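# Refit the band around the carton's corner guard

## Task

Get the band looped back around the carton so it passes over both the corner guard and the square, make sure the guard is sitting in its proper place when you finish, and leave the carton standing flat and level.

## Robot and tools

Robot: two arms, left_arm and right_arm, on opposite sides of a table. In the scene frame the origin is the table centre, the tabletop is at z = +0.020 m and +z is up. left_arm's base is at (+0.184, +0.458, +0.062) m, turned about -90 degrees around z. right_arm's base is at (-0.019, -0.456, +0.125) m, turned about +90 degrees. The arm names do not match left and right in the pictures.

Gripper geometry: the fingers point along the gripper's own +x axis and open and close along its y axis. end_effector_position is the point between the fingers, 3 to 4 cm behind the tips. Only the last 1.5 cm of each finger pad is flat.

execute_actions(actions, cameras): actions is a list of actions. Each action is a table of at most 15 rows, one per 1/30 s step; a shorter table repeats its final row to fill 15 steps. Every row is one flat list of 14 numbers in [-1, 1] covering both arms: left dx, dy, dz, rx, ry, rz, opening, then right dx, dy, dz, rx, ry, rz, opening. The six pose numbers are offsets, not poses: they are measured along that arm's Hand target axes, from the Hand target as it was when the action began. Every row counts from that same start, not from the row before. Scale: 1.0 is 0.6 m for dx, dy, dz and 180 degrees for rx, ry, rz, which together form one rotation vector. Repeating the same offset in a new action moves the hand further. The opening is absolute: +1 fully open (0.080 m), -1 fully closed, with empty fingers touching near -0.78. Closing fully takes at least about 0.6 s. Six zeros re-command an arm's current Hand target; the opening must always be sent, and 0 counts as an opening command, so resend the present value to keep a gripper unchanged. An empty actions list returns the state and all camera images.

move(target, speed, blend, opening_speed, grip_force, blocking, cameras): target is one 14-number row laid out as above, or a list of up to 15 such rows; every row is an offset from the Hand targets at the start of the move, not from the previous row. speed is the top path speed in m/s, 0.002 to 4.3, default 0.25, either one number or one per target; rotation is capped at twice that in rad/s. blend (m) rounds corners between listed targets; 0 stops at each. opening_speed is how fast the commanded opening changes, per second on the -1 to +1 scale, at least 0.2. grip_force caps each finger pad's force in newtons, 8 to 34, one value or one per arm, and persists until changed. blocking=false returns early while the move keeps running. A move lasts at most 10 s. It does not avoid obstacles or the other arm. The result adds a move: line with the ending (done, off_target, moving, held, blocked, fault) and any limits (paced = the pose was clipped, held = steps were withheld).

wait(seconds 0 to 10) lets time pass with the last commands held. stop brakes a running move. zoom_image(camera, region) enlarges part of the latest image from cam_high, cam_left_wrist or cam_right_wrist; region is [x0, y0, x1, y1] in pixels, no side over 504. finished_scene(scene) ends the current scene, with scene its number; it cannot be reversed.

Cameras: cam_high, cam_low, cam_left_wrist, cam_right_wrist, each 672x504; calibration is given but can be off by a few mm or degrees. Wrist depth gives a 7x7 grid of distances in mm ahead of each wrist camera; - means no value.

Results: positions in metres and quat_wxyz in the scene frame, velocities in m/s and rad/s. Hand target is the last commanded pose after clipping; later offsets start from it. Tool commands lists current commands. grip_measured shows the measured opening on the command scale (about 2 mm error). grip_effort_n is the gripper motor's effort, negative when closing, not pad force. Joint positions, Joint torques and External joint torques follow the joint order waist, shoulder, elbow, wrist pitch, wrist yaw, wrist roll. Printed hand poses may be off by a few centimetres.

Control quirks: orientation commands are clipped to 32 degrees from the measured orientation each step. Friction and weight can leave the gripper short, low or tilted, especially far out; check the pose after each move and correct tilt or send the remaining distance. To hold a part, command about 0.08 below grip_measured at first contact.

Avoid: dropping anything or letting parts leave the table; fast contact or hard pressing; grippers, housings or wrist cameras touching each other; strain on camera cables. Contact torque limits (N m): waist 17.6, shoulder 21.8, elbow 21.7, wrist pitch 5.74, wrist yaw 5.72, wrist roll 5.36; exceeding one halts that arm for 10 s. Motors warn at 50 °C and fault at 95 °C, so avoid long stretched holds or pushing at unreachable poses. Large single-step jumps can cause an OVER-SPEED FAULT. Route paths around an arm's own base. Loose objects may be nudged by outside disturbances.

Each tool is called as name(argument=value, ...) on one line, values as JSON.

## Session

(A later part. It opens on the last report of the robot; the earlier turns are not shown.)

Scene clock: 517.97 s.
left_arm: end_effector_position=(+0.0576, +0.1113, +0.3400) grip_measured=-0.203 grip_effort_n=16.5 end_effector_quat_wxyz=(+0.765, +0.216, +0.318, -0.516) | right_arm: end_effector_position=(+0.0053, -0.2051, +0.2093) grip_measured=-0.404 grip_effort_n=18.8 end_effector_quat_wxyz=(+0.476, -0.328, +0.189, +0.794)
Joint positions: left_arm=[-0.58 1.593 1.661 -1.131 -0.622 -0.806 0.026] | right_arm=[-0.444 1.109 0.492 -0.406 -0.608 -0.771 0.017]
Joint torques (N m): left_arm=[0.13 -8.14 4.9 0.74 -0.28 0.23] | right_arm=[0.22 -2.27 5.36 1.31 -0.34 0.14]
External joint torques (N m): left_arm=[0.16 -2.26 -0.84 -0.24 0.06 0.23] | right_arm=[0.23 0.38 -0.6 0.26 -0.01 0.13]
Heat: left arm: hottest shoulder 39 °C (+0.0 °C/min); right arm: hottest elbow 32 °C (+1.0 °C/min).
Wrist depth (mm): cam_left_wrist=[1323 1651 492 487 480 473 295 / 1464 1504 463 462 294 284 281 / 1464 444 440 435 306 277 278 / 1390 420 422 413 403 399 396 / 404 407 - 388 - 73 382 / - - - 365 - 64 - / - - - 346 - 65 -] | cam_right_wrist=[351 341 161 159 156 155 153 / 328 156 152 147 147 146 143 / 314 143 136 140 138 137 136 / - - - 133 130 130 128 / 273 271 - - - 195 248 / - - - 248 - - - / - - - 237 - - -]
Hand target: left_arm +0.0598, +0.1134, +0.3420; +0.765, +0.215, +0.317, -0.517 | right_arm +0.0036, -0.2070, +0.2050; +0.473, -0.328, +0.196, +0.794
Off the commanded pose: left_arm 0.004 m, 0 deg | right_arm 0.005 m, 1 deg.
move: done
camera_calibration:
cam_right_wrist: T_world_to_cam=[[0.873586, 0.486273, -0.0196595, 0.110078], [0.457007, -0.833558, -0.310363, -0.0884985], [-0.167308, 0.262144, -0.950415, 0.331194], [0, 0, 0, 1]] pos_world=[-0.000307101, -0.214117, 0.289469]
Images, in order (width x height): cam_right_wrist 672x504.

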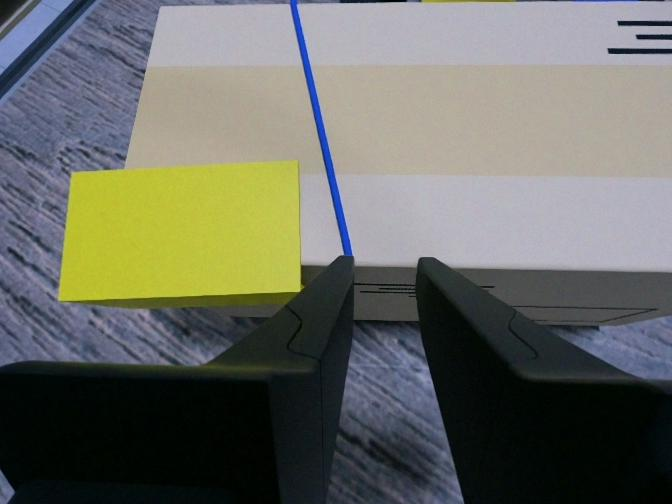

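move(target=[[0,0,0,0,0,0,-0.2,0.0,0.014,-0.028,0,0,0,-0.4],[0,0,0,0,0,0,-0.2,0.036,0.014,-0.028,0,0,0,-0.4]], cameras=["cam_right_wrist"], speed=0.08)

Scene clock: 524.90 s.
left_arm: end_effector_position=(+0.0576, +0.1113, +0.3400) grip_measured=-0.203 grip_effort_n=16.5 end_effector_quat_wxyz=(+0.765, +0.216, +0.318, -0.516) | right_arm: end_effector_position=(-0.0037, -0.2057, +0.1818) grip_measured=-0.404 grip_effort_n=19.3 end_effector_quat_wxyz=(+0.476, -0.328, +0.189, +0.794)
Joint positions: left_arm=[-0.58 1.593 1.661 -1.131 -0.622 -0.806 0.026] | right_arm=[-0.398 1.152 0.389 -0.233 -0.584 -0.723 0.017]
Joint torques (N m): left_arm=[0.16 -8.22 4.8 0.77 -0.26 0.23] | right_arm=[0.22 -2.28 5.07 1.36 -0.32 0.17]
External joint torques (N m): left_arm=[0.16 -2.36 -0.92 -0.21 0.08 0.23] | right_arm=[0.21 0.41 -0.64 0.26 0 0.17]
Motor temperatures (°C): left_arm=[21 39 27 31 26 33] | right_arm=[24 27 32 30 28 24]
Heat: left arm: hottest shoulder 39 °C (+0.0 °C/min); right arm: hottest elbow 32 °C (+1.0 °C/min).
Wrist depth (mm): cam_left_wrist=[1339 1603 485 484 477 471 295 / 1408 1580 462 460 293 284 281 / 1417 447 437 433 308 276 278 / 1381 419 422 413 400 398 396 / 407 405 - 388 - 73 380 / - - - 365 - 64 - / - - - 349 - 65 -] | cam_right_wrist=[315 127 126 124 125 122 120 / 299 120 119 117 114 113 112 / - 106 - 107 108 107 106 / - 102 100 105 103 112 102 / 241 242 - 232 - 178 213 / - - - 224 - - - / - - - 213 - - -]
Hand target: left_arm +0.0598, +0.1134, +0.3420; +0.765, +0.215, +0.317, -0.517 | right_arm -0.0054, -0.2080, +0.1778; +0.473, -0.328, +0.196, +0.794
Off the commanded pose: left_arm 0.004 m, 0 deg | right_arm 0.005 m, 1 deg.
move: done
camera_calibration:
cam_right_wrist: T_world_to_cam=[[0.873665, 0.486095, -0.0205169, 0.117881], [0.456603, -0.83376, -0.310418, -0.0934226], [-0.167999, 0.261833, -0.950379, 0.303721], [0, 0, 0, 1]] pos_world=[-0.0093068, -0.214717, 0.262068]
Images, in order (width x height): cam_right_wrist 672x504.

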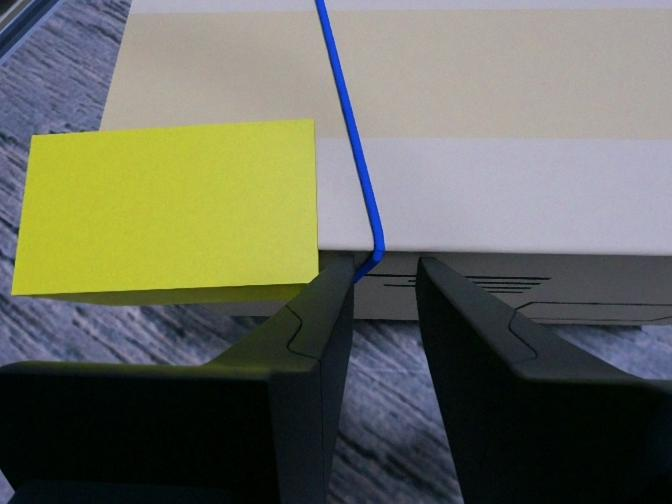

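move(target=[[0,0,0,0,0,0,-0.2,-0.004,0,0.0125,0,0,0,-0.4],[0,0,0,0,0,0,-0.2,0.0125,0,0.0125,0,0,0,-0.4],[0,0,0,0,0,0,-0.2,0.0125,0,0.0125,0,0,0,-1]], cameras=["cam_right_wrist"], speed=0.06)

zoom_image(camera="cam_right_wrist", region=[280, 190, 480, 340])

Scene clock: 529.60 s.
left_arm: end_effector_position=(+0.0576, +0.1113, +0.3400) grip_measured=-0.203 grip_effort_n=16.5 end_effector_quat_wxyz=(+0.765, +0.216, +0.318, -0.516) | right_arm: end_effector_position=(-0.0065, -0.2032, +0.1753) grip_measured=-0.767 grip_effort_n=-47.2 end_effector_quat_wxyz=(+0.478, -0.333, +0.205, +0.787)
Joint positions: left_arm=[-0.58 1.593 1.661 -1.131 -0.622 -0.806 0.026] | right_arm=[-0.363 1.182 0.388 -0.208 -0.546 -0.676 0]
Joint torques (N m): left_arm=[-0.01 -8.06 4.56 0.75 -0.33 0.24] | right_arm=[1.37 -1.98 6.47 2.71 -0.71 0.17]
External joint torques (N m): left_arm=[0.03 -2.18 -1.18 -0.23 0.01 0.23] | right_arm=[1.37 0.81 0.84 1.61 -0.4 0.17]
Heat: left arm: hottest shoulder 39 °C (+0.0 °C/min); right arm: hottest elbow 32 °C (+2.0 °C/min).
Wrist depth (mm): cam_left_wrist=[1504 1615 487 484 480 474 296 / 1464 1569 465 459 293 285 281 / 1445 444 438 435 307 277 276 / 1381 419 422 413 403 398 396 / 396 405 - 389 - 73 381 / - - - 364 - 64 - / - - - 348 - 65 -] | cam_right_wrist=[306 116 114 113 110 109 106 / - 111 110 105 103 102 101 / - 97 - - 100 97 95 / - 95 94 96 97 96 96 / 239 235 203 - - 218 216 / - - - - - - - / - - - - - - -]
Hand target: left_arm +0.0598, +0.1134, +0.3420; +0.765, +0.215, +0.317, -0.517 | right_arm -0.0105, -0.1987, +0.1778; +0.473, -0.328, +0.196, +0.794
Off the commanded pose: left_arm 0.004 m, 0 deg | right_arm 0.006 m, 2 deg.
move: done
camera_calibration:
cam_right_wrist: T_world_to_cam=[[0.882384, 0.469104, -0.0365997, 0.118351], [0.440778, -0.851306, -0.284593, -0.100224], [-0.164662, 0.234988, -0.957949, 0.292283], [0, 0, 0, 1]] pos_world=[-0.0121265, -0.209523, 0.255801]
Images, in order (width x height): cam_right_wrist 672x504.

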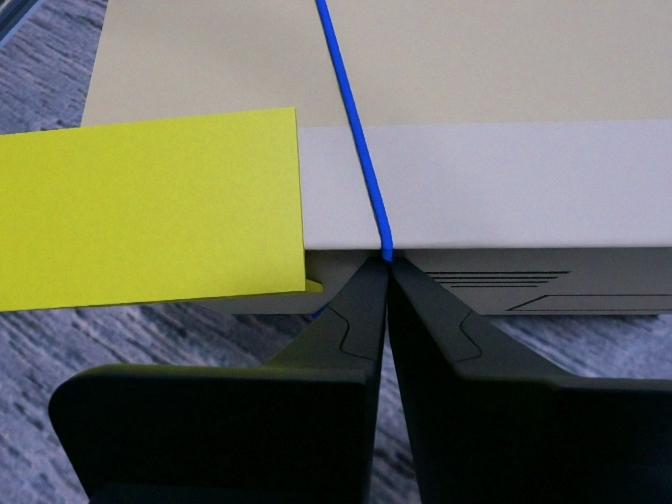

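Scaled by 2.520 from the camera's 672x504 image, which has a finer 960x720 frame.

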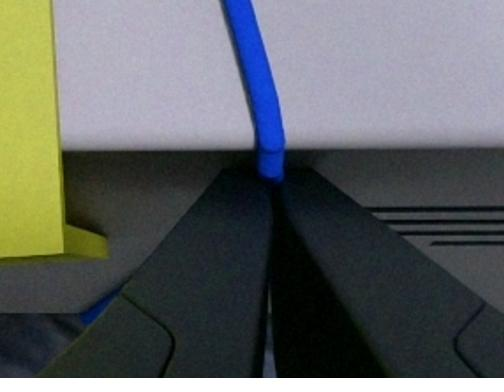

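move(target=[0,0,0,0,0,0,-0.2,-0.083,0,0.006,0,0,0,-1], cameras=["cam_right_wrist"], speed=0.06)

Scene clock: 533.57 s.
left_arm: end_effector_position=(+0.0576, +0.1113, +0.3400) grip_measured=-0.203 grip_effort_n=16.5 end_effector_quat_wxyz=(+0.765, +0.216, +0.318, -0.516) | right_arm: end_effector_position=(+0.0006, -0.2325, +0.2055) grip_measured=-0.770 grip_effort_n=-37.0 end_effector_quat_wxyz=(+0.464, -0.329, +0.213, +0.794)
Joint positions: left_arm=[-0.58 1.593 1.661 -1.131 -0.622 -0.806 0.026] | right_arm=[-0.498 1.022 0.461 -0.551 -0.637 -0.831 0]
Joint torques (N m): left_arm=[0.05 -7.99 4.84 0.77 -0.28 0.27] | right_arm=[-0.91 -3.87 8.9 1 -0.46 -0.16]
External joint torques (N m): left_arm=[0.02 -2.17 -0.86 -0.21 0.06 0.27] | right_arm=[-0.91 -1.77 2.86 0.04 -0.09 -0.16]
Heat: left arm: hottest shoulder 39 °C (+0.0 °C/min); right arm: hottest elbow 32 °C (+2.0 °C/min).
Wrist depth (mm): cam_left_wrist=[1300 1627 487 485 479 473 296 / 1399 1525 463 460 292 285 281 / 1464 438 439 434 308 276 278 / 1381 418 419 416 402 399 394 / 416 406 - 388 - 73 382 / - - - 364 - 64 - / - - - 348 - 65 -] | cam_right_wrist=[353 348 155 150 147 143 140 / 331 327 147 138 138 135 132 / 311 136 - 130 132 131 125 / 292 282 274 175 193 212 205 / 278 272 271 - - 251 244 / - - - - - - - / - - - - - - -]
Hand target: left_arm +0.0598, +0.1134, +0.3420; +0.765, +0.215, +0.317, -0.517 | right_arm +0.0050, -0.2275, +0.2155; +0.473, -0.328, +0.196, +0.794
Off the commanded pose: left_arm 0.004 m, 0 deg | right_arm 0.012 m, 2 deg.
move: off_target (right_arm)
camera_calibration:
cam_right_wrist: T_world_to_cam=[[0.870703, 0.487498, -0.0649799, 0.137113], [0.452443, -0.845782, -0.282752, -0.118841], [-0.1928, 0.216793, -0.95699, 0.324846], [0, 0, 0, 1]] pos_world=[-0.00298563, -0.23778, 0.286182]
Images, in order (width x height): cam_right_wrist 672x504.

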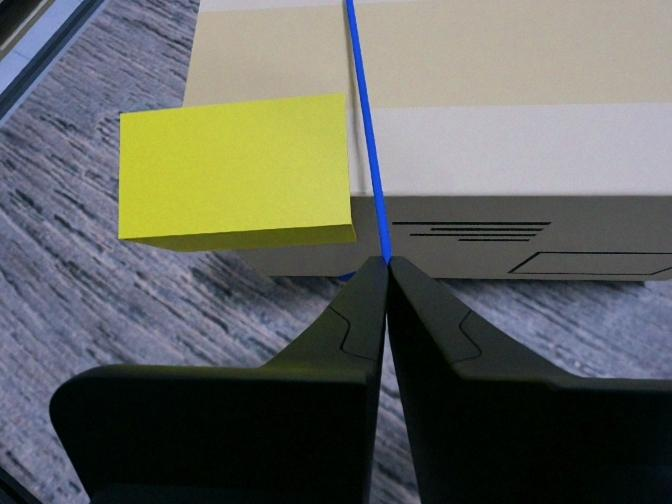

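move(target=[[0,0,0,0,0,0,-0.2,-0.012,0,0.012,0,0,0,-1],[0,0,0,0,0,0,-0.2,-0.012,0.075,0.012,0,0,0,-1]], cameras=["cam_right_wrist"], speed=0.06)

Scene clock: 537.50 s.
left_arm: end_effector_position=(+0.0576, +0.1113, +0.3400) grip_measured=-0.203 grip_effort_n=17.0 end_effector_quat_wxyz=(+0.765, +0.216, +0.318, -0.516) | right_arm: end_effector_position=(-0.0335, -0.2486, +0.2238) grip_measured=-0.770 grip_effort_n=-37.0 end_effector_quat_wxyz=(+0.472, -0.331, +0.199, +0.792)
Joint positions: left_arm=[-0.58 1.593 1.661 -1.131 -0.622 -0.806 0.026] | right_arm=[-0.303 0.771 0.429 -0.629 -0.528 -0.631 0]
Joint torques (N m): left_arm=[0.18 -8.14 4.87 0.71 -0.29 0.26] | right_arm=[0.06 -2.86 6.65 1.22 -0.44 0.14]
External joint torques (N m): left_arm=[0.17 -2.27 -0.88 -0.28 0.05 0.26] | right_arm=[0.06 -1.82 0.21 0.06 -0.16 0.14]
Heat: left arm: hottest shoulder 39 °C (+0.0 °C/min); right arm: hottest elbow 33 °C (+3.0 °C/min).
Wrist depth (mm): cam_left_wrist=[1347 1615 487 487 479 474 296 / 1417 1525 463 459 293 285 281 / 1417 438 441 434 308 276 278 / 1364 420 421 414 401 399 394 / 415 406 - 389 - 73 380 / - - - 364 - 64 - / - - - 347 - 65 -] | cam_right_wrist=[1454 355 355 173 170 169 164 / 342 337 332 163 158 157 155 / 321 318 - - 153 149 147 / 303 300 291 - 185 205 179 / 287 285 287 - - 273 266 / - - - - - - - / - - - - - - -]
Hand target: left_arm +0.0598, +0.1134, +0.3420; +0.765, +0.215, +0.317, -0.517 | right_arm -0.0345, -0.2489, +0.2257; +0.473, -0.328, +0.196, +0.794
Off the commanded pose: left_arm 0.004 m, 0 deg | right_arm 0.002 m, 1 deg.
move: done
camera_calibration:
cam_right_wrist: T_world_to_cam=[[0.873919, 0.484737, -0.0359987, 0.168727], [0.454514, -0.841187, -0.292952, -0.108361], [-0.172286, 0.239654, -0.955449, 0.345343], [0, 0, 0, 1]] pos_world=[-0.0387045, -0.255703, 0.304287]
Images, in order (width x height): cam_right_wrist 672x504.

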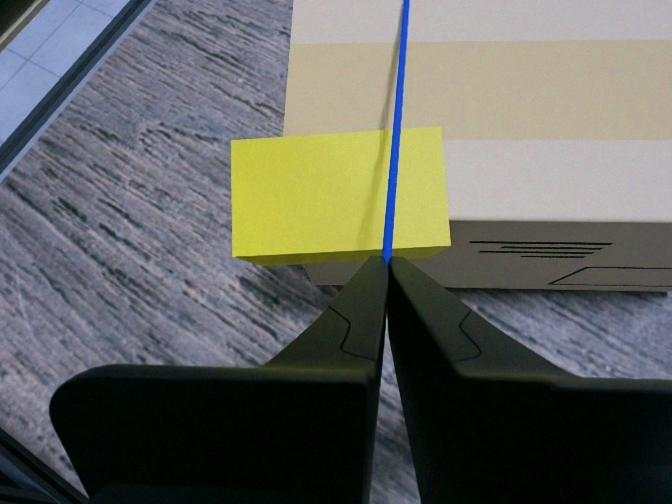

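move(target=[[0,0,0,0,0,0,-0.2,0.076,0.0017,-0.017,0,0,0,-1],[0,0,0,0,0,0,-0.2,0.076,0.0017,-0.017,0,0,0,-0.4],[0,0,0,0,0,0,-0.2,-0.03,0.0017,-0.0,0,0,0,-0.4]], cameras=["cam_right_wrist","cam_low"], speed=0.06)

zoom_image(camera="cam_low", region=[130, 230, 250, 350])

Scene clock: 546.30 s.
left_arm: end_effector_position=(+0.0576, +0.1113, +0.3400) grip_measured=-0.203 grip_effort_n=16.5 end_effector_quat_wxyz=(+0.765, +0.216, +0.318, -0.516) | right_arm: end_effector_position=(-0.0301, -0.2628, +0.2320) grip_measured=-0.404 grip_effort_n=18.4 end_effector_quat_wxyz=(+0.470, -0.330, +0.206, +0.792)
Joint positions: left_arm=[-0.58 1.593 1.661 -1.131 -0.622 -0.806 0.026] | right_arm=[-0.376 0.717 0.458 -0.759 -0.57 -0.697 0.017]
Joint torques (N m): left_arm=[0.08 -8.19 4.72 0.72 -0.27 0.26] | right_arm=[-0.29 -1.57 8.48 1.07 -0.48 -0.16]
External joint torques (N m): left_arm=[0.08 -2.35 -0.98 -0.25 0.07 0.25] | right_arm=[-0.3 -0.84 2.08 -0.02 -0.16 -0.16]
Heat: left arm: hottest shoulder 39 °C (+0.0 °C/min); right arm: hottest elbow 34 °C (+4.0 °C/min).
Wrist depth (mm): cam_left_wrist=[1300 1603 486 485 479 472 296 / 1399 1515 462 459 294 285 281 / 1445 444 441 435 307 277 277 / 1399 419 422 414 404 400 394 / 397 407 - 387 - 73 381 / - - - 365 - 64 - / - - - 349 - 65 -] | cam_right_wrist=[1504 374 367 184 179 177 173 / 359 351 347 173 170 166 164 / 335 331 323 160 160 159 158 / 317 314 306 241 211 234 228 / 302 299 - - - 282 274 / - - - 273 - - - / - - - 259 - - -]
Hand target: left_arm +0.0598, +0.1134, +0.3420; +0.765, +0.215, +0.317, -0.517 | right_arm -0.0293, -0.2605, +0.2385; +0.473, -0.328, +0.196, +0.794
Off the commanded pose: left_arm 0.004 m, 0 deg | right_arm 0.007 m, 1 deg.
move: done; target 2's new opening was sent with right_arm's hand 0.009 m and 2 deg from that target
camera_calibration:
cam_right_wrist: T_world_to_cam=[[0.874766, 0.48211, -0.0485288, 0.175173], [0.449846, -0.845256, -0.28841, -0.12174], [-0.180065, 0.230461, -0.956276, 0.354704], [0, 0, 0, 1]] pos_world=[-0.0346013, -0.2691, 0.312585]
Images, in order (width x height): cam_low 672x504, cam_right_wrist 672x504.

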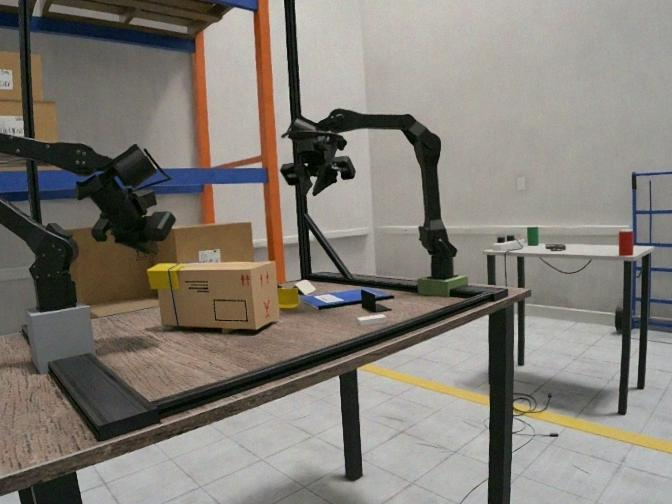

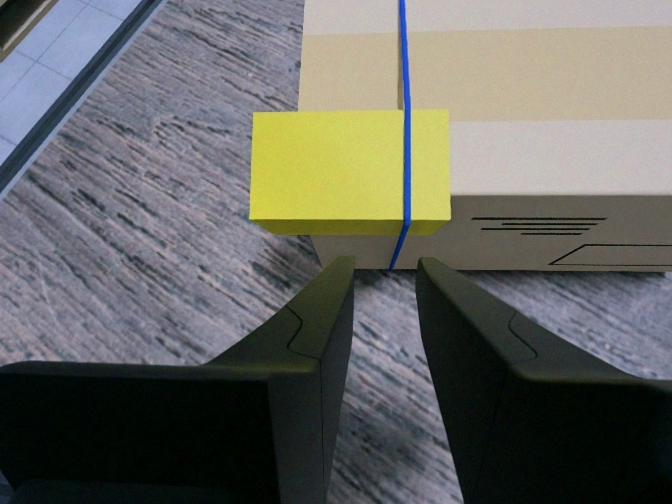

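Scaled by 4.200 from the camera's 672x504 image, which has a finer 960x720 frame.

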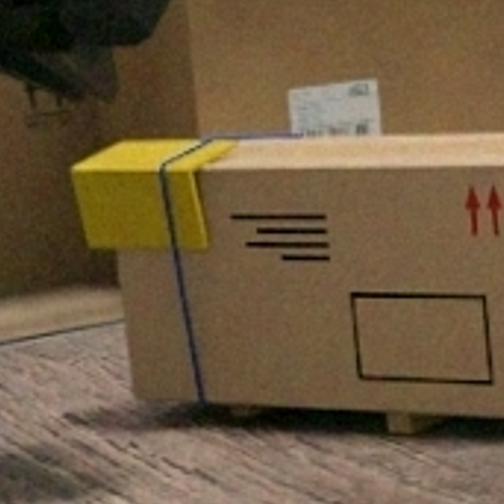

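move(target=[[0,0,0,0,0,0,-0.2,0,0.1167,-0.02,0,0,0,-1],[0,0,0,0,0,0,-0.2,0.115,0.1167,-0.02,0,0,0,-1],[0,0,0,0,0,0,-0.2,0.115,0.083,-0.02,0,0,0,-1]], cameras=["cam_right_wrist","cam_low"], speed=[0.15,0.1,0.04])

zoom_image(camera="cam_low", region=[130, 230, 250, 350])

Scene clock: 555.53 s.
left_arm: end_effector_position=(+0.0576, +0.1113, +0.3400) grip_measured=-0.203 grip_effort_n=16.5 end_effector_quat_wxyz=(+0.765, +0.216, +0.318, -0.516) | right_arm: end_effector_position=(-0.0941, -0.2496, +0.1818) grip_measured=-0.774 grip_effort_n=-17.0 end_effector_quat_wxyz=(+0.470, -0.326, +0.196, +0.796)
Joint positions: left_arm=[-0.58 1.593 1.661 -1.131 -0.622 -0.806 0.026] | right_arm=[0.205 0.745 0.218 -0.276 -0.214 -0.21 0]
Joint torques (N m): left_arm=[0.14 -8 4.63 0.72 -0.27 0.24] | right_arm=[-0.61 -0.53 7.04 1.56 0.02 -0.16]
External joint torques (N m): left_arm=[0.11 -2.09 -1.12 -0.25 0.07 0.24] | right_arm=[-0.62 0.41 0.61 0.2 0.12 -0.16]
Heat: left arm: hottest shoulder 39 °C (+0.0 °C/min); right arm: hottest elbow 35 °C (+5.0 °C/min).
Wrist depth (mm): cam_left_wrist=[1331 1592 488 486 479 474 297 / 1436 1547 463 461 294 284 280 / 1436 446 442 432 307 277 276 / 1373 419 420 413 402 399 394 / 402 405 - 388 - 73 383 / - - - 365 - 64 - / - - - 348 - 65 -] | cam_right_wrist=[1398 309 305 299 157 119 116 / 295 288 284 282 125 112 110 / 274 270 268 265 - 101 99 / 259 257 252 252 96 96 95 / 245 243 242 - - 217 205 / - - - - - - - / - - - - - - -]
Hand target: left_arm +0.0598, +0.1134, +0.3420; +0.765, +0.215, +0.317, -0.517 | right_arm -0.0923, -0.2487, +0.1813; +0.473, -0.328, +0.196, +0.794
Off the commanded pose: left_arm 0.004 m, 0 deg | right_arm 0.002 m, 0 deg.
move: done
camera_calibration:
cam_right_wrist: T_world_to_cam=[[0.870322, 0.491025, -0.0378712, 0.222276], [0.457612, -0.834724, -0.306313, -0.0896577], [-0.182019, 0.24926, -0.951177, 0.295746], [0, 0, 0, 1]] pos_world=[-0.0985914, -0.2577, 0.262262]
Images, in order (width x height): cam_low 672x504, cam_right_wrist 672x504.

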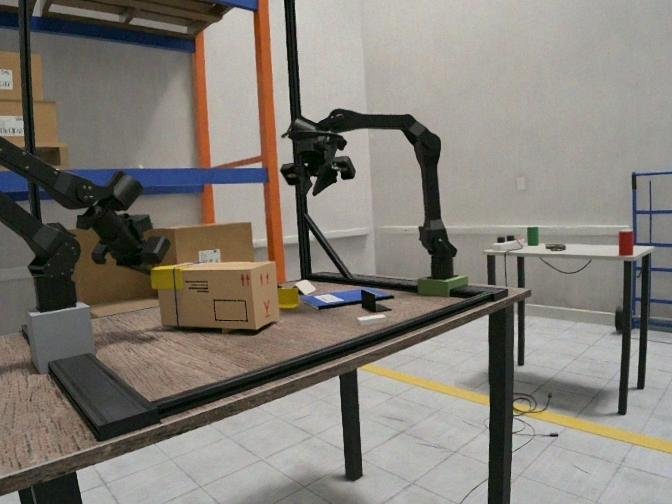

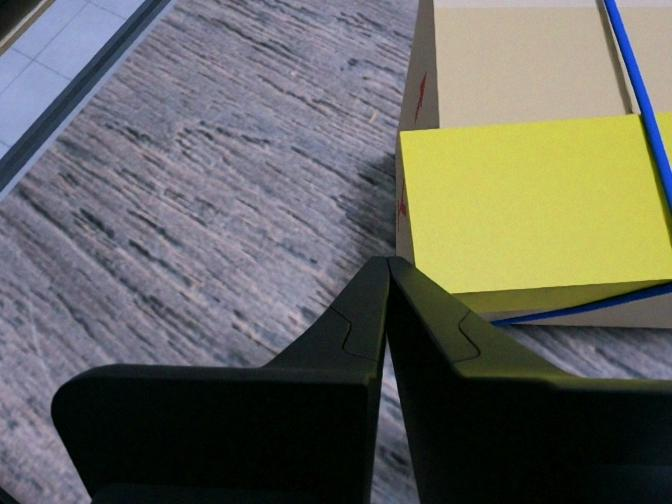

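Scaled by 4.200 from the camera's 672x504 image, which has a finer 960x720 frame.

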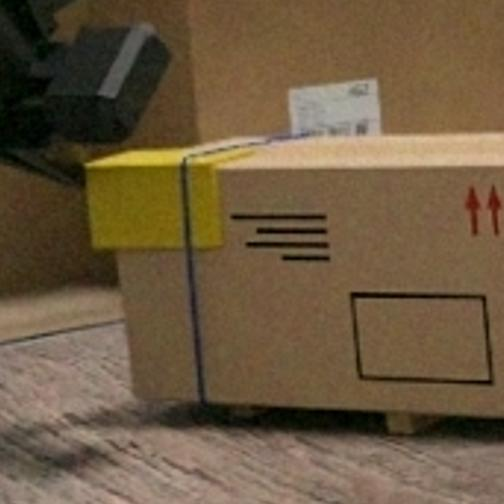

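move(target=[[0,0,0,0,0,0,-0.2,0,-0.018,0,0,0,0,-1],[0,0,0,0,0,0,-0.2,0,0.02,0,0,0,0,-1],[0,0,0,0,0,0,-0.2,-0.15,0,0.0,0,0,0,-1]], cameras=["cam_right_wrist","cam_low"], speed=[0.04,0.06,0.15])

zoom_image(camera="cam_low", region=[130, 230, 250, 350])

Scene clock: 562.40 s.
left_arm: end_effector_position=(+0.0576, +0.1113, +0.3400) grip_measured=-0.203 grip_effort_n=16.5 end_effector_quat_wxyz=(+0.765, +0.216, +0.318, -0.516) | right_arm: end_effector_position=(-0.0620, -0.3060, +0.2389) grip_measured=-0.774 grip_effort_n=-15.6 end_effector_quat_wxyz=(+0.471, -0.331, +0.203, +0.792)
Joint positions: left_arm=[-0.58 1.593 1.661 -1.131 -0.622 -0.806 0.026] | right_arm=[-0.13 0.38 0.434 -0.959 -0.426 -0.47 0]
Joint torques (N m): left_arm=[0.17 -8.06 4.67 0.72 -0.28 0.23] | right_arm=[-0.35 0.39 8.4 1.3 -0.35 -0.14]
External joint torques (N m): left_arm=[0.1 -2.24 -1 -0.24 0.06 0.23] | right_arm=[-0.35 -0.27 2.08 0.06 -0.13 -0.14]
Heat: left arm: hottest shoulder 39 °C (+0.0 °C/min); right arm: hottest elbow 35 °C (+5.1 °C/min).
Wrist depth (mm): cam_left_wrist=[1292 1603 491 488 481 473 296 / 1455 1525 462 459 293 285 281 / 1464 438 440 435 306 276 277 / 1381 420 421 412 401 399 395 / 403 405 - 389 - 73 381 / - - - 364 - 64 - / - - - 347 - 65 -] | cam_right_wrist=[1494 381 373 365 190 187 185 / 1389 356 353 342 - - 173 / 341 335 330 325 206 177 192 / 320 317 312 312 297 295 293 / 301 300 302 - - 287 284 / - - - - - - - / - - - - - - -]
Hand target: left_arm +0.0598, +0.1134, +0.3420; +0.765, +0.215, +0.317, -0.517 | right_arm -0.0620, -0.3048, +0.2448; +0.473, -0.328, +0.196, +0.794
Off the commanded pose: left_arm 0.004 m, 0 deg | right_arm 0.006 m, 1 deg.
move: done
camera_calibration:
cam_right_wrist: T_world_to_cam=[[0.874935, 0.482347, -0.0427804, 0.222983], [0.451332, -0.8443, -0.288889, -0.141465], [-0.175464, 0.233451, -0.956406, 0.366703], [0, 0, 0, 1]] pos_world=[-0.0669045, -0.312602, 0.319389]
Images, in order (width x height): cam_low 672x504, cam_right_wrist 672x504.

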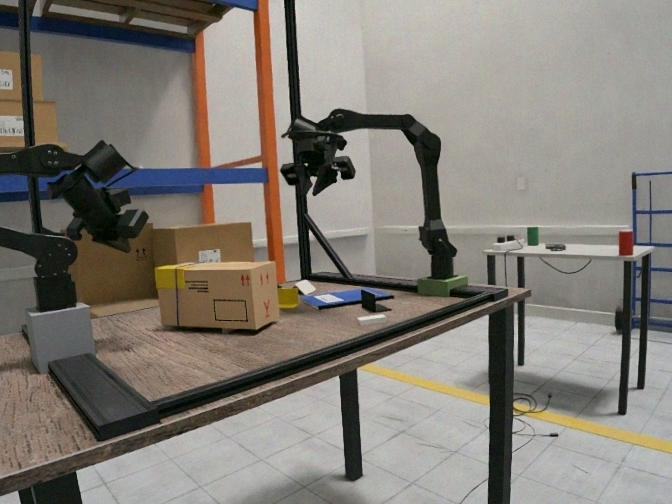

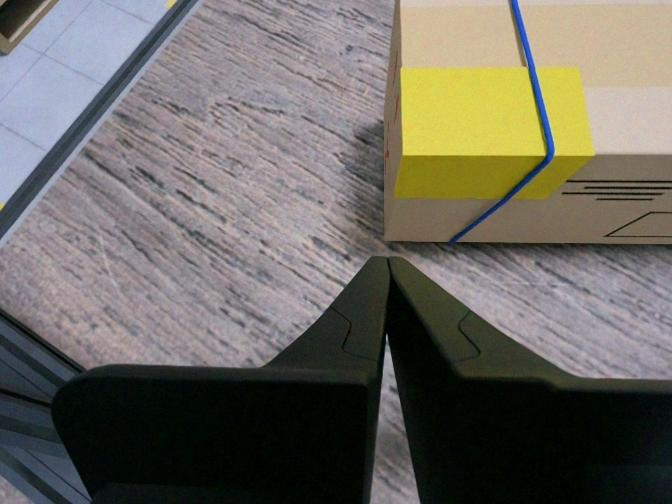

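Scaled by 4.200 from the camera's 672x504 image, which has a finer 960x720 frame.

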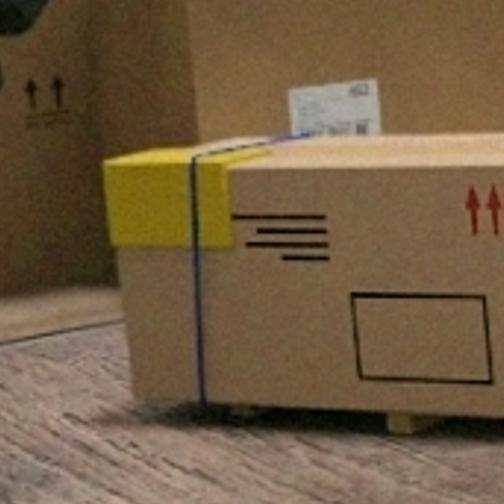

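move(target=[[0,0,0,0,0,0,-0.2,0.0,-0.1387,0.0125,0,0,0,-0.3],[0,0,0,0,0,0,-0.2,0.108,-0.1387,0.0125,0,0,0,-0.3]], cameras=["cam_right_wrist"], speed=[0.15,0.1])

Scene clock: 569.00 s.
left_arm: end_effector_position=(+0.0576, +0.1113, +0.3400) grip_measured=-0.203 grip_effort_n=16.5 end_effector_quat_wxyz=(+0.765, +0.216, +0.318, -0.516) | right_arm: end_effector_position=(-0.0117, -0.2183, +0.2086) grip_measured=-0.304 grip_effort_n=18.8 end_effector_quat_wxyz=(+0.476, -0.328, +0.189, +0.794)
Joint positions: left_arm=[-0.58 1.593 1.661 -1.131 -0.622 -0.806 0.026] | right_arm=[-0.382 0.998 0.434 -0.424 -0.576 -0.707 0.021]
Joint torques (N m): left_arm=[-0.02 -8.14 4.82 0.74 -0.28 0.23] | right_arm=[0.21 -1.72 5.45 1.37 -0.33 0.16]
External joint torques (N m): left_arm=[-0.01 -2.26 -0.93 -0.25 0.06 0.23] | right_arm=[0.22 0.4 -0.75 0.24 -0.02 0.16]
Heat: left arm: hottest shoulder 39 °C (+0.0 °C/min); right arm: hottest elbow 36 °C (+6.0 °C/min).
Wrist depth (mm): cam_left_wrist=[1347 1603 485 488 479 473 298 / 1426 1525 462 459 294 284 281 / 1445 445 442 434 307 276 277 / 1381 422 422 413 400 400 396 / 397 404 - 389 - 73 382 / - - - 364 - 64 - / - - - 348 - 65 -] | cam_right_wrist=[348 345 160 158 156 153 152 / 326 323 150 146 146 145 142 / 305 302 - 136 137 137 135 / 288 281 140 - 130 130 129 / 271 273 - 256 - 216 250 / - - - 248 - - - / - - - 238 - - -]
Hand target: left_arm +0.0598, +0.1134, +0.3420; +0.765, +0.215, +0.317, -0.517 | right_arm -0.0132, -0.2202, +0.2043; +0.473, -0.328, +0.196, +0.794
Off the commanded pose: left_arm 0.004 m, 0 deg | right_arm 0.005 m, 1 deg.
move: done
camera_calibration:
cam_right_wrist: T_world_to_cam=[[0.873534, 0.486322, -0.0207104, 0.131562], [0.456739, -0.833623, -0.310582, -0.0919208], [-0.168308, 0.261845, -0.950321, 0.331143], [0, 0, 0, 1]] pos_world=[-0.0172063, -0.227317, 0.288868]
Images, in order (width x height): cam_right_wrist 672x504.

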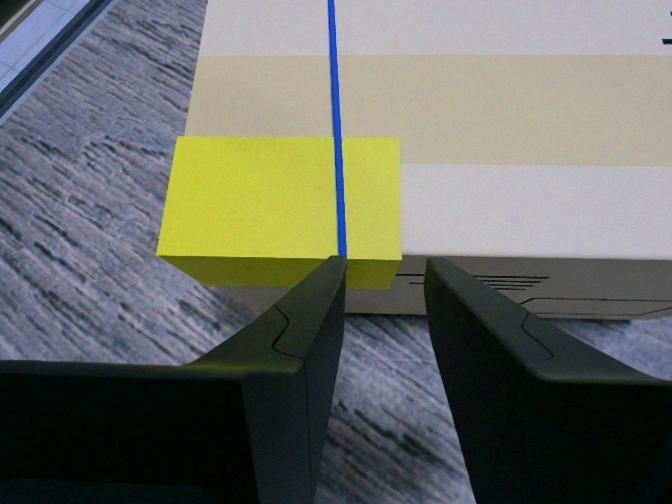

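move(target=[[0,0,0,0,0,0,-0.2,0.0,0.0185,-0.016,0,0,0,-0.3],[0,0,0,0,0,0,-0.2,0.05,0.0185,-0.016,0,0,0,-0.3],[0,0,0,0,0,0,-0.2,0.05,0.0185,-0.016,0,0,0,-1]], cameras=["cam_right_wrist"], speed=0.07)

zoom_image(camera="cam_right_wrist", region=[280, 190, 480, 340])

Scene clock: 575.63 s.
left_arm: end_effector_position=(+0.0576, +0.1113, +0.3400) grip_measured=-0.203 grip_effort_n=16.5 end_effector_quat_wxyz=(+0.765, +0.216, +0.318, -0.516) | right_arm: end_effector_position=(-0.0267, -0.2170, +0.1731) grip_measured=-0.768 grip_effort_n=-43.0 end_effector_quat_wxyz=(+0.476, -0.334, +0.205, +0.787)
Joint positions: left_arm=[-0.58 1.593 1.661 -1.131 -0.622 -0.806 0.026] | right_arm=[-0.272 1.07 0.319 -0.211 -0.498 -0.594 0]
Joint torques (N m): left_arm=[0.18 -8.21 4.84 0.75 -0.26 0.25] | right_arm=[1.02 -1.82 6.62 2.8 -0.63 0.16]
External joint torques (N m): left_arm=[0.22 -2.35 -0.85 -0.21 0.07 0.25] | right_arm=[1.02 0.39 0.86 1.66 -0.37 0.16]
Heat: left arm: hottest shoulder 39 °C (+0.0 °C/min); right arm: hottest elbow 35 °C (+3.0 °C/min).
Wrist depth (mm): cam_left_wrist=[1339 1639 485 483 483 475 296 / 1426 1525 462 461 294 284 281 / 1455 446 439 435 306 277 277 / 1390 419 421 412 402 397 396 / 404 407 - 389 - 73 380 / - - - 365 - 64 - / - - - 348 - 65 -] | cam_right_wrist=[297 295 110 110 108 106 - / 280 - - - - 99 97 / 264 - - 93 93 94 - / 248 242 101 99 - 107 106 / 237 234 232 - - 218 215 / - - - - - - - / - - - - - - -]
Hand target: left_arm +0.0598, +0.1134, +0.3420; +0.765, +0.215, +0.317, -0.517 | right_arm -0.0298, -0.2127, +0.1763; +0.473, -0.328, +0.196, +0.794
Off the commanded pose: left_arm 0.004 m, 0 deg | right_arm 0.006 m, 1 deg.
move: done
camera_calibration:
cam_right_wrist: T_world_to_cam=[[0.880444, 0.472642, -0.0377922, 0.143543], [0.444217, -0.850108, -0.282822, -0.103675], [-0.165801, 0.232221, -0.958428, 0.289537], [0, 0, 0, 1]] pos_world=[-0.0323217, -0.223215, 0.253604]
Images, in order (width x height): cam_right_wrist 672x504.

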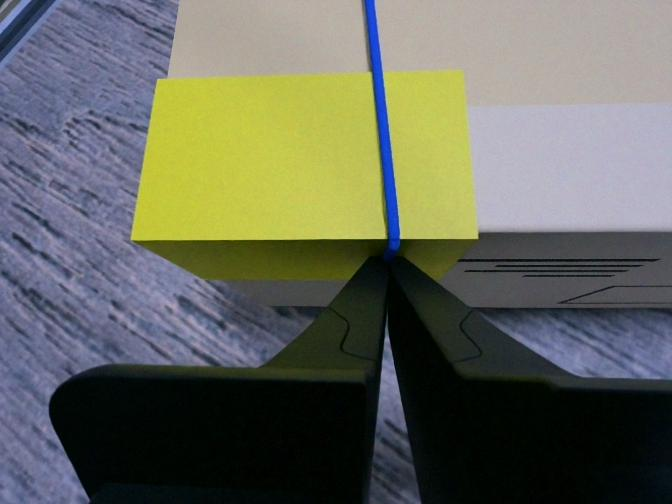

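Scaled by 2.520 from the camera's 672x504 image, which has a finer 960x720 frame.

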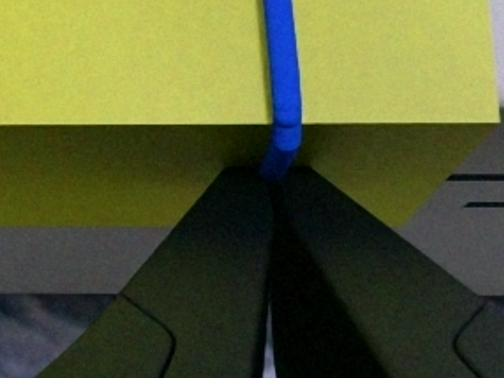

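move(target=[[0,0,0,0,0,0,-0.2,-0.038,0,0.003,0,0,0,-1],[0,0,0,0,0,0,-0.2,-0.038,0.026,0.003,0,0,0,-1],[0,0,0,0,0,0,-0.2,-0.007,0.026,-0.001,0,0,0,-1],[0,0,0,0,0,0,-0.2,-0.007,0.026,-0.001,0,0,0,-0.4],[0,0,0,0,0,0,-0.2,-0.13,0.026,0.02,0,0,0,-0.4]], cameras=["cam_right_wrist","cam_low","cam_high"], speed=0.06)

zoom_image(camera="cam_low", region=[130, 230, 250, 350])

zoom_image(camera="cam_high", region=[330, 160, 490, 320])

Scene clock: 583.57 s.
left_arm: end_effector_position=(+0.0576, +0.1113, +0.3400) grip_measured=-0.203 grip_effort_n=16.5 end_effector_quat_wxyz=(+0.765, +0.216, +0.318, -0.516) | right_arm: end_effector_position=(-0.0223, -0.2635, +0.2336) grip_measured=-0.404 grip_effort_n=18.8 end_effector_quat_wxyz=(+0.470, -0.330, +0.206, +0.792)
Joint positions: left_arm=[-0.58 1.593 1.661 -1.131 -0.622 -0.806 0.026] | right_arm=[-0.445 0.745 0.475 -0.788 -0.606 -0.768 0.017]
Joint torques (N m): left_arm=[0.09 -8.2 4.78 0.73 -0.3 0.22] | right_arm=[-0.31 -1.64 8.38 1.05 -0.48 -0.16]
External joint torques (N m): left_arm=[0.07 -2.39 -0.94 -0.25 0.04 0.22] | right_arm=[-0.32 -0.84 2.11 0.04 -0.14 -0.16]
Motor temperatures (°C): left_arm=[21 39 27 31 26 33] | right_arm=[24 25 35 35 28 24]
Heat: left arm: hottest shoulder 39 °C (+0.0 °C/min); right arm: hottest elbow 35 °C (+3.0 °C/min).
Wrist depth (mm): cam_left_wrist=[1315 1603 490 488 480 474 297 / 1455 1515 462 460 293 285 281 / 1445 440 440 437 306 277 278 / 1381 418 422 414 401 396 397 / 408 406 - 389 - 73 381 / - - - 365 - 64 - / - - - 348 - 65 -] | cam_right_wrist=[1536 374 371 186 181 178 175 / 362 351 350 176 173 167 166 / 335 334 323 165 164 164 161 / 319 314 309 228 223 245 240 / 303 300 - - - 283 276 / - - - 274 - - - / - - - 263 - - -]
Hand target: left_arm +0.0598, +0.1134, +0.3420; +0.765, +0.215, +0.317, -0.517 | right_arm -0.0213, -0.2613, +0.2400; +0.473, -0.328, +0.196, +0.794
Off the commanded pose: left_arm 0.004 m, 0 deg | right_arm 0.007 m, 1 deg.
move: done
camera_calibration:
cam_right_wrist: T_world_to_cam=[[0.874633, 0.482254, -0.0494808, 0.168923], [0.449621, -0.845118, -0.289166, -0.125201], [-0.181269, 0.230666, -0.955999, 0.357771], [0, 0, 0, 1]] pos_world=[-0.0266003, -0.269799, 0.314183]
Images, in order (width x height): cam_high 672x504, cam_low 672x504, cam_right_wrist 672x504.

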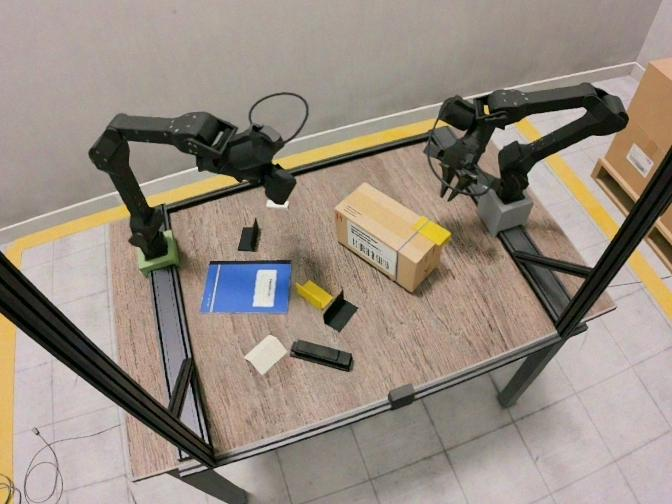

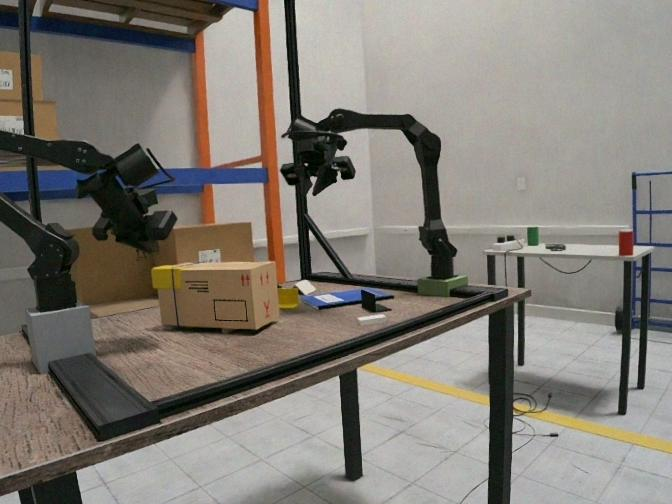

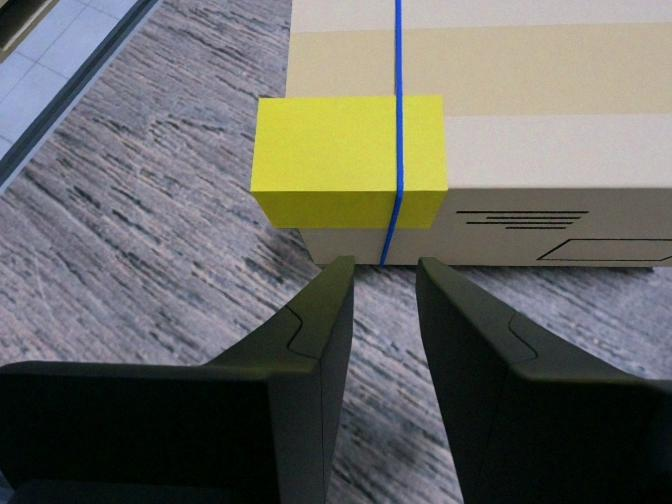

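Scaled by 4.200 from the camera's 672x504 image, which has a finer 960x720 frame.

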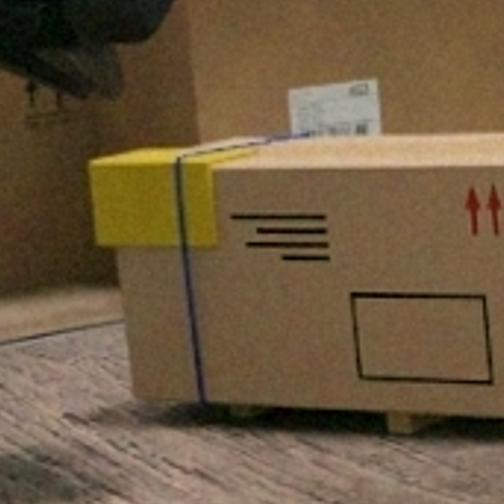

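Scaled by 3.150 from the camera's 672x504 image, which has a finer 960x720 frame.

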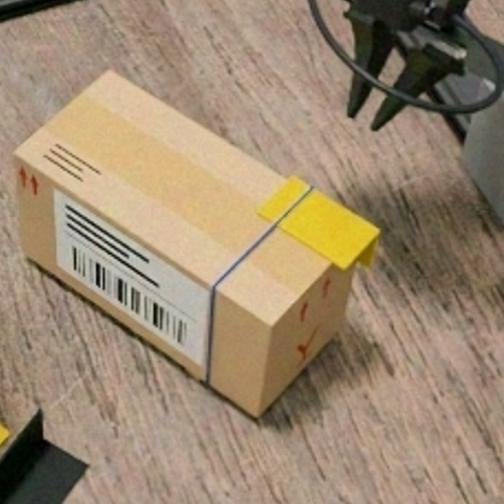

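move(target=[[0,0,0,0,0,0,-0.2,0.05,-0.0218,0.005,0,0,0,-0.3],[0,0,0,0,0,0,-0.2,0.106,-0.0218,0.005,0,0,0,-0.3],[0,0,0,0,0,0,-0.2,0.106,-0.0218,0.005,0,0,0,-1],[0,0,0,0,0,0,-0.2,0.036,-0.0218,0.014,0,0,0,-1]], cameras=["cam_right_wrist"], speed=[0.12,0.07,0.07,0.06])

Scene clock: 594.93 s.
left_arm: end_effector_position=(+0.0576, +0.1113, +0.3400) grip_measured=-0.203 grip_effort_n=16.5 end_effector_quat_wxyz=(+0.765, +0.216, +0.318, -0.516) | right_arm: end_effector_position=(-0.0210, -0.2392, +0.2239) grip_measured=-0.774 grip_effort_n=-18.4 end_effector_quat_wxyz=(+0.470, -0.330, +0.207, +0.792)
Joint positions: left_arm=[-0.58 1.593 1.661 -1.131 -0.622 -0.806 0.026] | right_arm=[-0.374 0.871 0.466 -0.615 -0.569 -0.696 0]
Joint torques (N m): left_arm=[0.13 -8.17 4.91 0.77 -0.24 0.23] | right_arm=[-0.31 -2.45 8.41 1.1 -0.47 -0.18]
External joint torques (N m): left_arm=[0.13 -2.35 -0.78 -0.2 0.1 0.22] | right_arm=[-0.29 -0.97 2.07 0.01 -0.16 -0.18]
Heat: left arm: hottest shoulder 39 °C (+0.0 °C/min); right arm: hottest elbow 36 °C (+3.0 °C/min).
Wrist depth (mm): cam_left_wrist=[1356 1603 487 487 480 473 296 / 1464 1504 463 459 294 285 281 / 1426 443 440 437 307 276 277 / 1381 422 420 416 402 399 396 / 405 405 - 388 - 73 382 / - - - 366 - 64 - / - - - 347 - 65 -] | cam_right_wrist=[1363 365 352 175 171 168 162 / 347 343 170 164 159 157 155 / 328 321 - 150 150 150 147 / 309 303 291 153 179 175 192 / 292 288 288 - - 269 264 / - - - - - - - / - - - - - - -]
Hand target: left_arm +0.0598, +0.1134, +0.3420; +0.765, +0.215, +0.317, -0.517 | right_arm -0.0199, -0.2364, +0.2306; +0.473, -0.328, +0.196, +0.794
Off the commanded pose: left_arm 0.004 m, 0 deg | right_arm 0.007 m, 1 deg.
move: done
camera_calibration:
cam_right_wrist: T_world_to_cam=[[0.874742, 0.482025, -0.0497812, 0.155665], [0.449658, -0.84569, -0.287431, -0.108591], [-0.180648, 0.229043, -0.956507, 0.342861], [0, 0, 0, 1]] pos_world=[-0.0254008, -0.245399, 0.304486]
Images, in order (width x height): cam_right_wrist 672x504.

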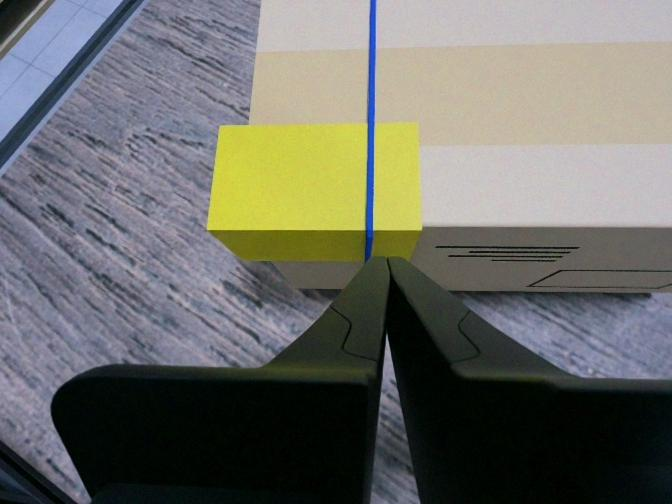

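move(target=[[0,0,0,0,0,0,-0.2,0.0,0.0025,-0.014,0,0,0,-0.3],[0,0,0,0,0,0,-0.2,0.08,0.0025,-0.014,0,0,0,-0.3]], cameras=["cam_right_wrist"], speed=0.08)

Scene clock: 599.57 s.
left_arm: end_effector_position=(+0.0576, +0.1113, +0.3400) grip_measured=-0.203 grip_effort_n=16.5 end_effector_quat_wxyz=(+0.765, +0.216, +0.318, -0.516) | right_arm: end_effector_position=(-0.0333, -0.2102, +0.1951) grip_measured=-0.304 grip_effort_n=18.8 end_effector_quat_wxyz=(+0.476, -0.327, +0.189, +0.794)
Joint positions: left_arm=[-0.58 1.593 1.661 -1.131 -0.622 -0.806 0.026] | right_arm=[-0.233 1.019 0.373 -0.27 -0.491 -0.565 0.021]
Joint torques (N m): left_arm=[0.03 -8.09 4.71 0.77 -0.27 0.23] | right_arm=[0.19 -1.75 5.42 1.48 -0.26 0.17]
External joint torques (N m): left_arm=[-0.01 -2.18 -1.01 -0.19 0.07 0.22] | right_arm=[0.18 0.42 -0.63 0.28 0 0.17]
Heat: left arm: hottest shoulder 39 °C (+0.0 °C/min); right arm: hottest elbow 36 °C (+3.0 °C/min).
Wrist depth (mm): cam_left_wrist=[1339 1615 487 487 479 475 296 / 1455 1525 463 461 294 284 282 / 1436 438 438 431 306 276 277 / 1390 422 422 414 402 397 394 / 402 405 - 390 - 73 382 / - - - 365 - 64 - / - - - 349 - 65 -] | cam_right_wrist=[1435 327 144 139 139 137 136 / 309 306 132 131 129 127 126 / 291 291 122 120 121 120 119 / 273 271 112 113 115 114 113 / 257 255 - 244 - 126 151 / - - - 237 - - - / - - - 225 223 - -]
Hand target: left_arm +0.0598, +0.1134, +0.3420; +0.765, +0.215, +0.317, -0.517 | right_arm -0.0345, -0.2124, +0.1908; +0.473, -0.328, +0.196, +0.794
Off the commanded pose: left_arm 0.004 m, 0 deg | right_arm 0.005 m, 1 deg.
move: done
camera_calibration:
cam_right_wrist: T_world_to_cam=[[0.873439, 0.486423, -0.0223145, 0.146583], [0.456224, -0.833509, -0.311643, -0.0792457], [-0.17019, 0.262021, -0.949937, 0.312431], [0, 0, 0, 1]] pos_world=[-0.0387049, -0.219217, 0.275365]
Images, in order (width x height): cam_right_wrist 672x504.

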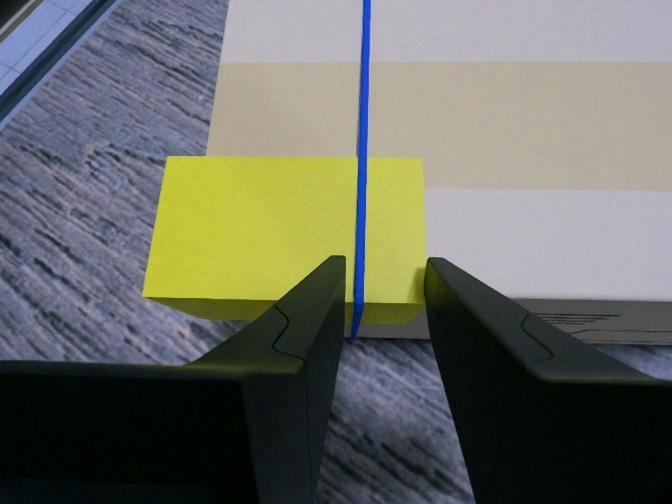

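move(target=[[0,0,0,0,0,0,-0.2,-0.02,0.0107,-0.031,0,0,0,-0.3],[0,0,0,0,0,0,-0.2,0.008,0.0107,-0.031,0,0,0,-0.3],[0,0,0,0,0,0,-0.2,0.008,0.0107,-0.031,0,0,0,-1]], cameras=["cam_right_wrist"], speed=0.07)

zoom_image(camera="cam_right_wrist", region=[280, 190, 480, 340])

Scene clock: 604.60 s.
left_arm: end_effector_position=(+0.0576, +0.1113, +0.3400) grip_measured=-0.203 grip_effort_n=16.5 end_effector_quat_wxyz=(+0.765, +0.216, +0.318, -0.516) | right_arm: end_effector_position=(-0.0343, -0.2227, +0.1769) grip_measured=-0.769 grip_effort_n=-37.4 end_effector_quat_wxyz=(+0.475, -0.328, +0.192, +0.794)
Joint positions: left_arm=[-0.58 1.593 1.661 -1.131 -0.622 -0.806 0.026] | right_arm=[-0.245 0.998 0.29 -0.218 -0.496 -0.576 0]
Joint torques (N m): left_arm=[0.02 -8.23 4.86 0.72 -0.29 0.21] | right_arm=[0.24 -1.55 5.55 1.67 -0.32 0.16]
External joint torques (N m): left_arm=[-0.05 -2.37 -0.85 -0.26 0.06 0.21] | right_arm=[0.24 0.36 -0.42 0.47 -0.06 0.16]
Heat: left arm: hottest shoulder 39 °C (+0.0 °C/min); right arm: hottest elbow 36 °C (+3.0 °C/min).
Wrist depth (mm): cam_left_wrist=[1227 1580 489 487 481 473 296 / 1436 1515 463 461 293 284 280 / 1455 436 442 432 308 277 277 / 1381 416 421 413 402 399 396 / 406 406 - 388 - 73 381 / - - - 364 - 64 - / - - - 348 - 65 -] | cam_right_wrist=[306 304 117 118 117 114 113 / 287 290 108 107 106 106 106 / 269 - 99 - - 100 100 / 253 246 105 96 113 106 105 / 238 236 238 - - 220 221 / - - - - - - - / - - - - - - -]
Hand target: left_arm +0.0598, +0.1134, +0.3420; +0.765, +0.215, +0.317, -0.517 | right_arm -0.0356, -0.2241, +0.1742; +0.473, -0.328, +0.196, +0.794
Off the commanded pose: left_arm 0.004 m, 0 deg | right_arm 0.003 m, 1 deg.
move: done
camera_calibration:
cam_right_wrist: T_world_to_cam=[[0.873991, 0.485297, -0.0250176, 0.153396], [0.455312, -0.835805, -0.306792, -0.0963267], [-0.169795, 0.256743, -0.951448, 0.297427], [0, 0, 0, 1]] pos_world=[-0.0397063, -0.231315, 0.257271]
Images, in order (width x height): cam_right_wrist 672x504.

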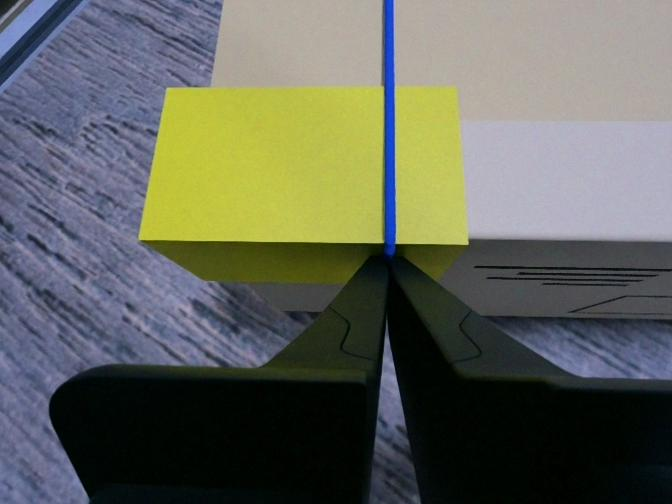

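Scaled by 2.520 from the camera's 672x504 image, which has a finer 960x720 frame.

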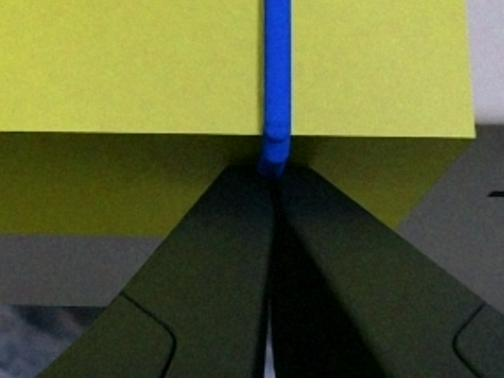

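move(target=[[0,0,0,0,0,0,-0.2,-0.075,0,0.008,0,0,0,-1],[0,0,0,0,0,0,-0.2,-0.08,0.025,0.012,0,0,0,-1]], cameras=["cam_right_wrist"], speed=0.06)

Scene clock: 608.63 s.
left_arm: end_effector_position=(+0.0576, +0.1113, +0.3400) grip_measured=-0.203 grip_effort_n=16.5 end_effector_quat_wxyz=(+0.765, +0.216, +0.318, -0.516) | right_arm: end_effector_position=(-0.0345, -0.2596, +0.2053) grip_measured=-0.771 grip_effort_n=-34.2 end_effector_quat_wxyz=(+0.470, -0.334, +0.207, +0.790)
Joint positions: left_arm=[-0.58 1.593 1.661 -1.131 -0.622 -0.806 0.026] | right_arm=[-0.32 0.734 0.356 -0.617 -0.534 -0.647 0]
Joint torques (N m): left_arm=[0.04 -8.13 4.78 0.72 -0.28 0.22] | right_arm=[0.14 -2.55 8.36 1.24 -0.55 0.15]
External joint torques (N m): left_arm=[0.09 -2.23 -0.93 -0.24 0.05 0.22] | right_arm=[0.13 -1.76 2 0.12 -0.25 0.15]
Heat: left arm: hottest shoulder 39 °C (+0.0 °C/min); right arm: hottest elbow 36 °C (+2.0 °C/min).
Wrist depth (mm): cam_left_wrist=[1315 1615 488 488 481 472 296 / 1445 1525 462 458 293 285 281 / 1455 444 441 435 306 277 276 / 1381 418 420 412 402 398 394 / 396 404 - 388 - 73 379 / - - - 365 - 64 - / - - - 347 - 65 -] | cam_right_wrist=[1464 337 330 147 145 142 140 / 319 315 307 141 136 134 133 / 303 296 - 131 130 137 145 / 285 281 277 - 180 257 219 / 269 268 266 - - 252 248 / - - - - - - - / - - - - - - -]
Hand target: left_arm +0.0598, +0.1134, +0.3420; +0.765, +0.215, +0.317, -0.517 | right_arm -0.0350, -0.2566, +0.2132; +0.473, -0.328, +0.196, +0.794
Off the commanded pose: left_arm 0.004 m, 0 deg | right_arm 0.008 m, 2 deg.
move: done
camera_calibration:
cam_right_wrist: T_world_to_cam=[[0.875151, 0.481642, -0.0461697, 0.175599], [0.451458, -0.847164, -0.280176, -0.126895], [-0.174058, 0.224353, -0.958838, 0.326799], [0, 0, 0, 1]] pos_world=[-0.0395058, -0.265395, 0.285901]
Images, in order (width x height): cam_right_wrist 672x504.

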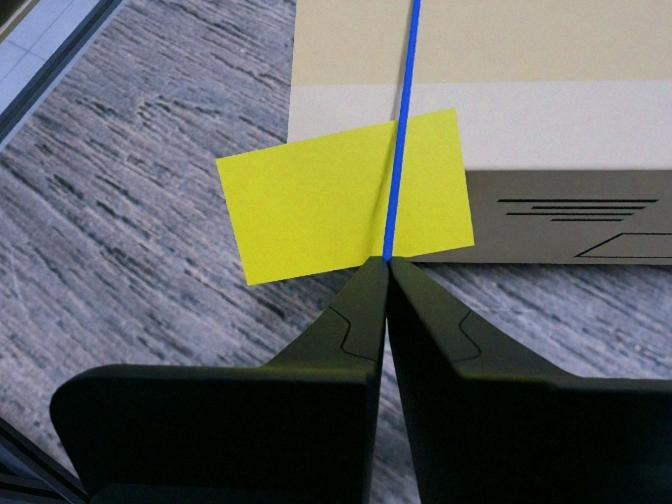

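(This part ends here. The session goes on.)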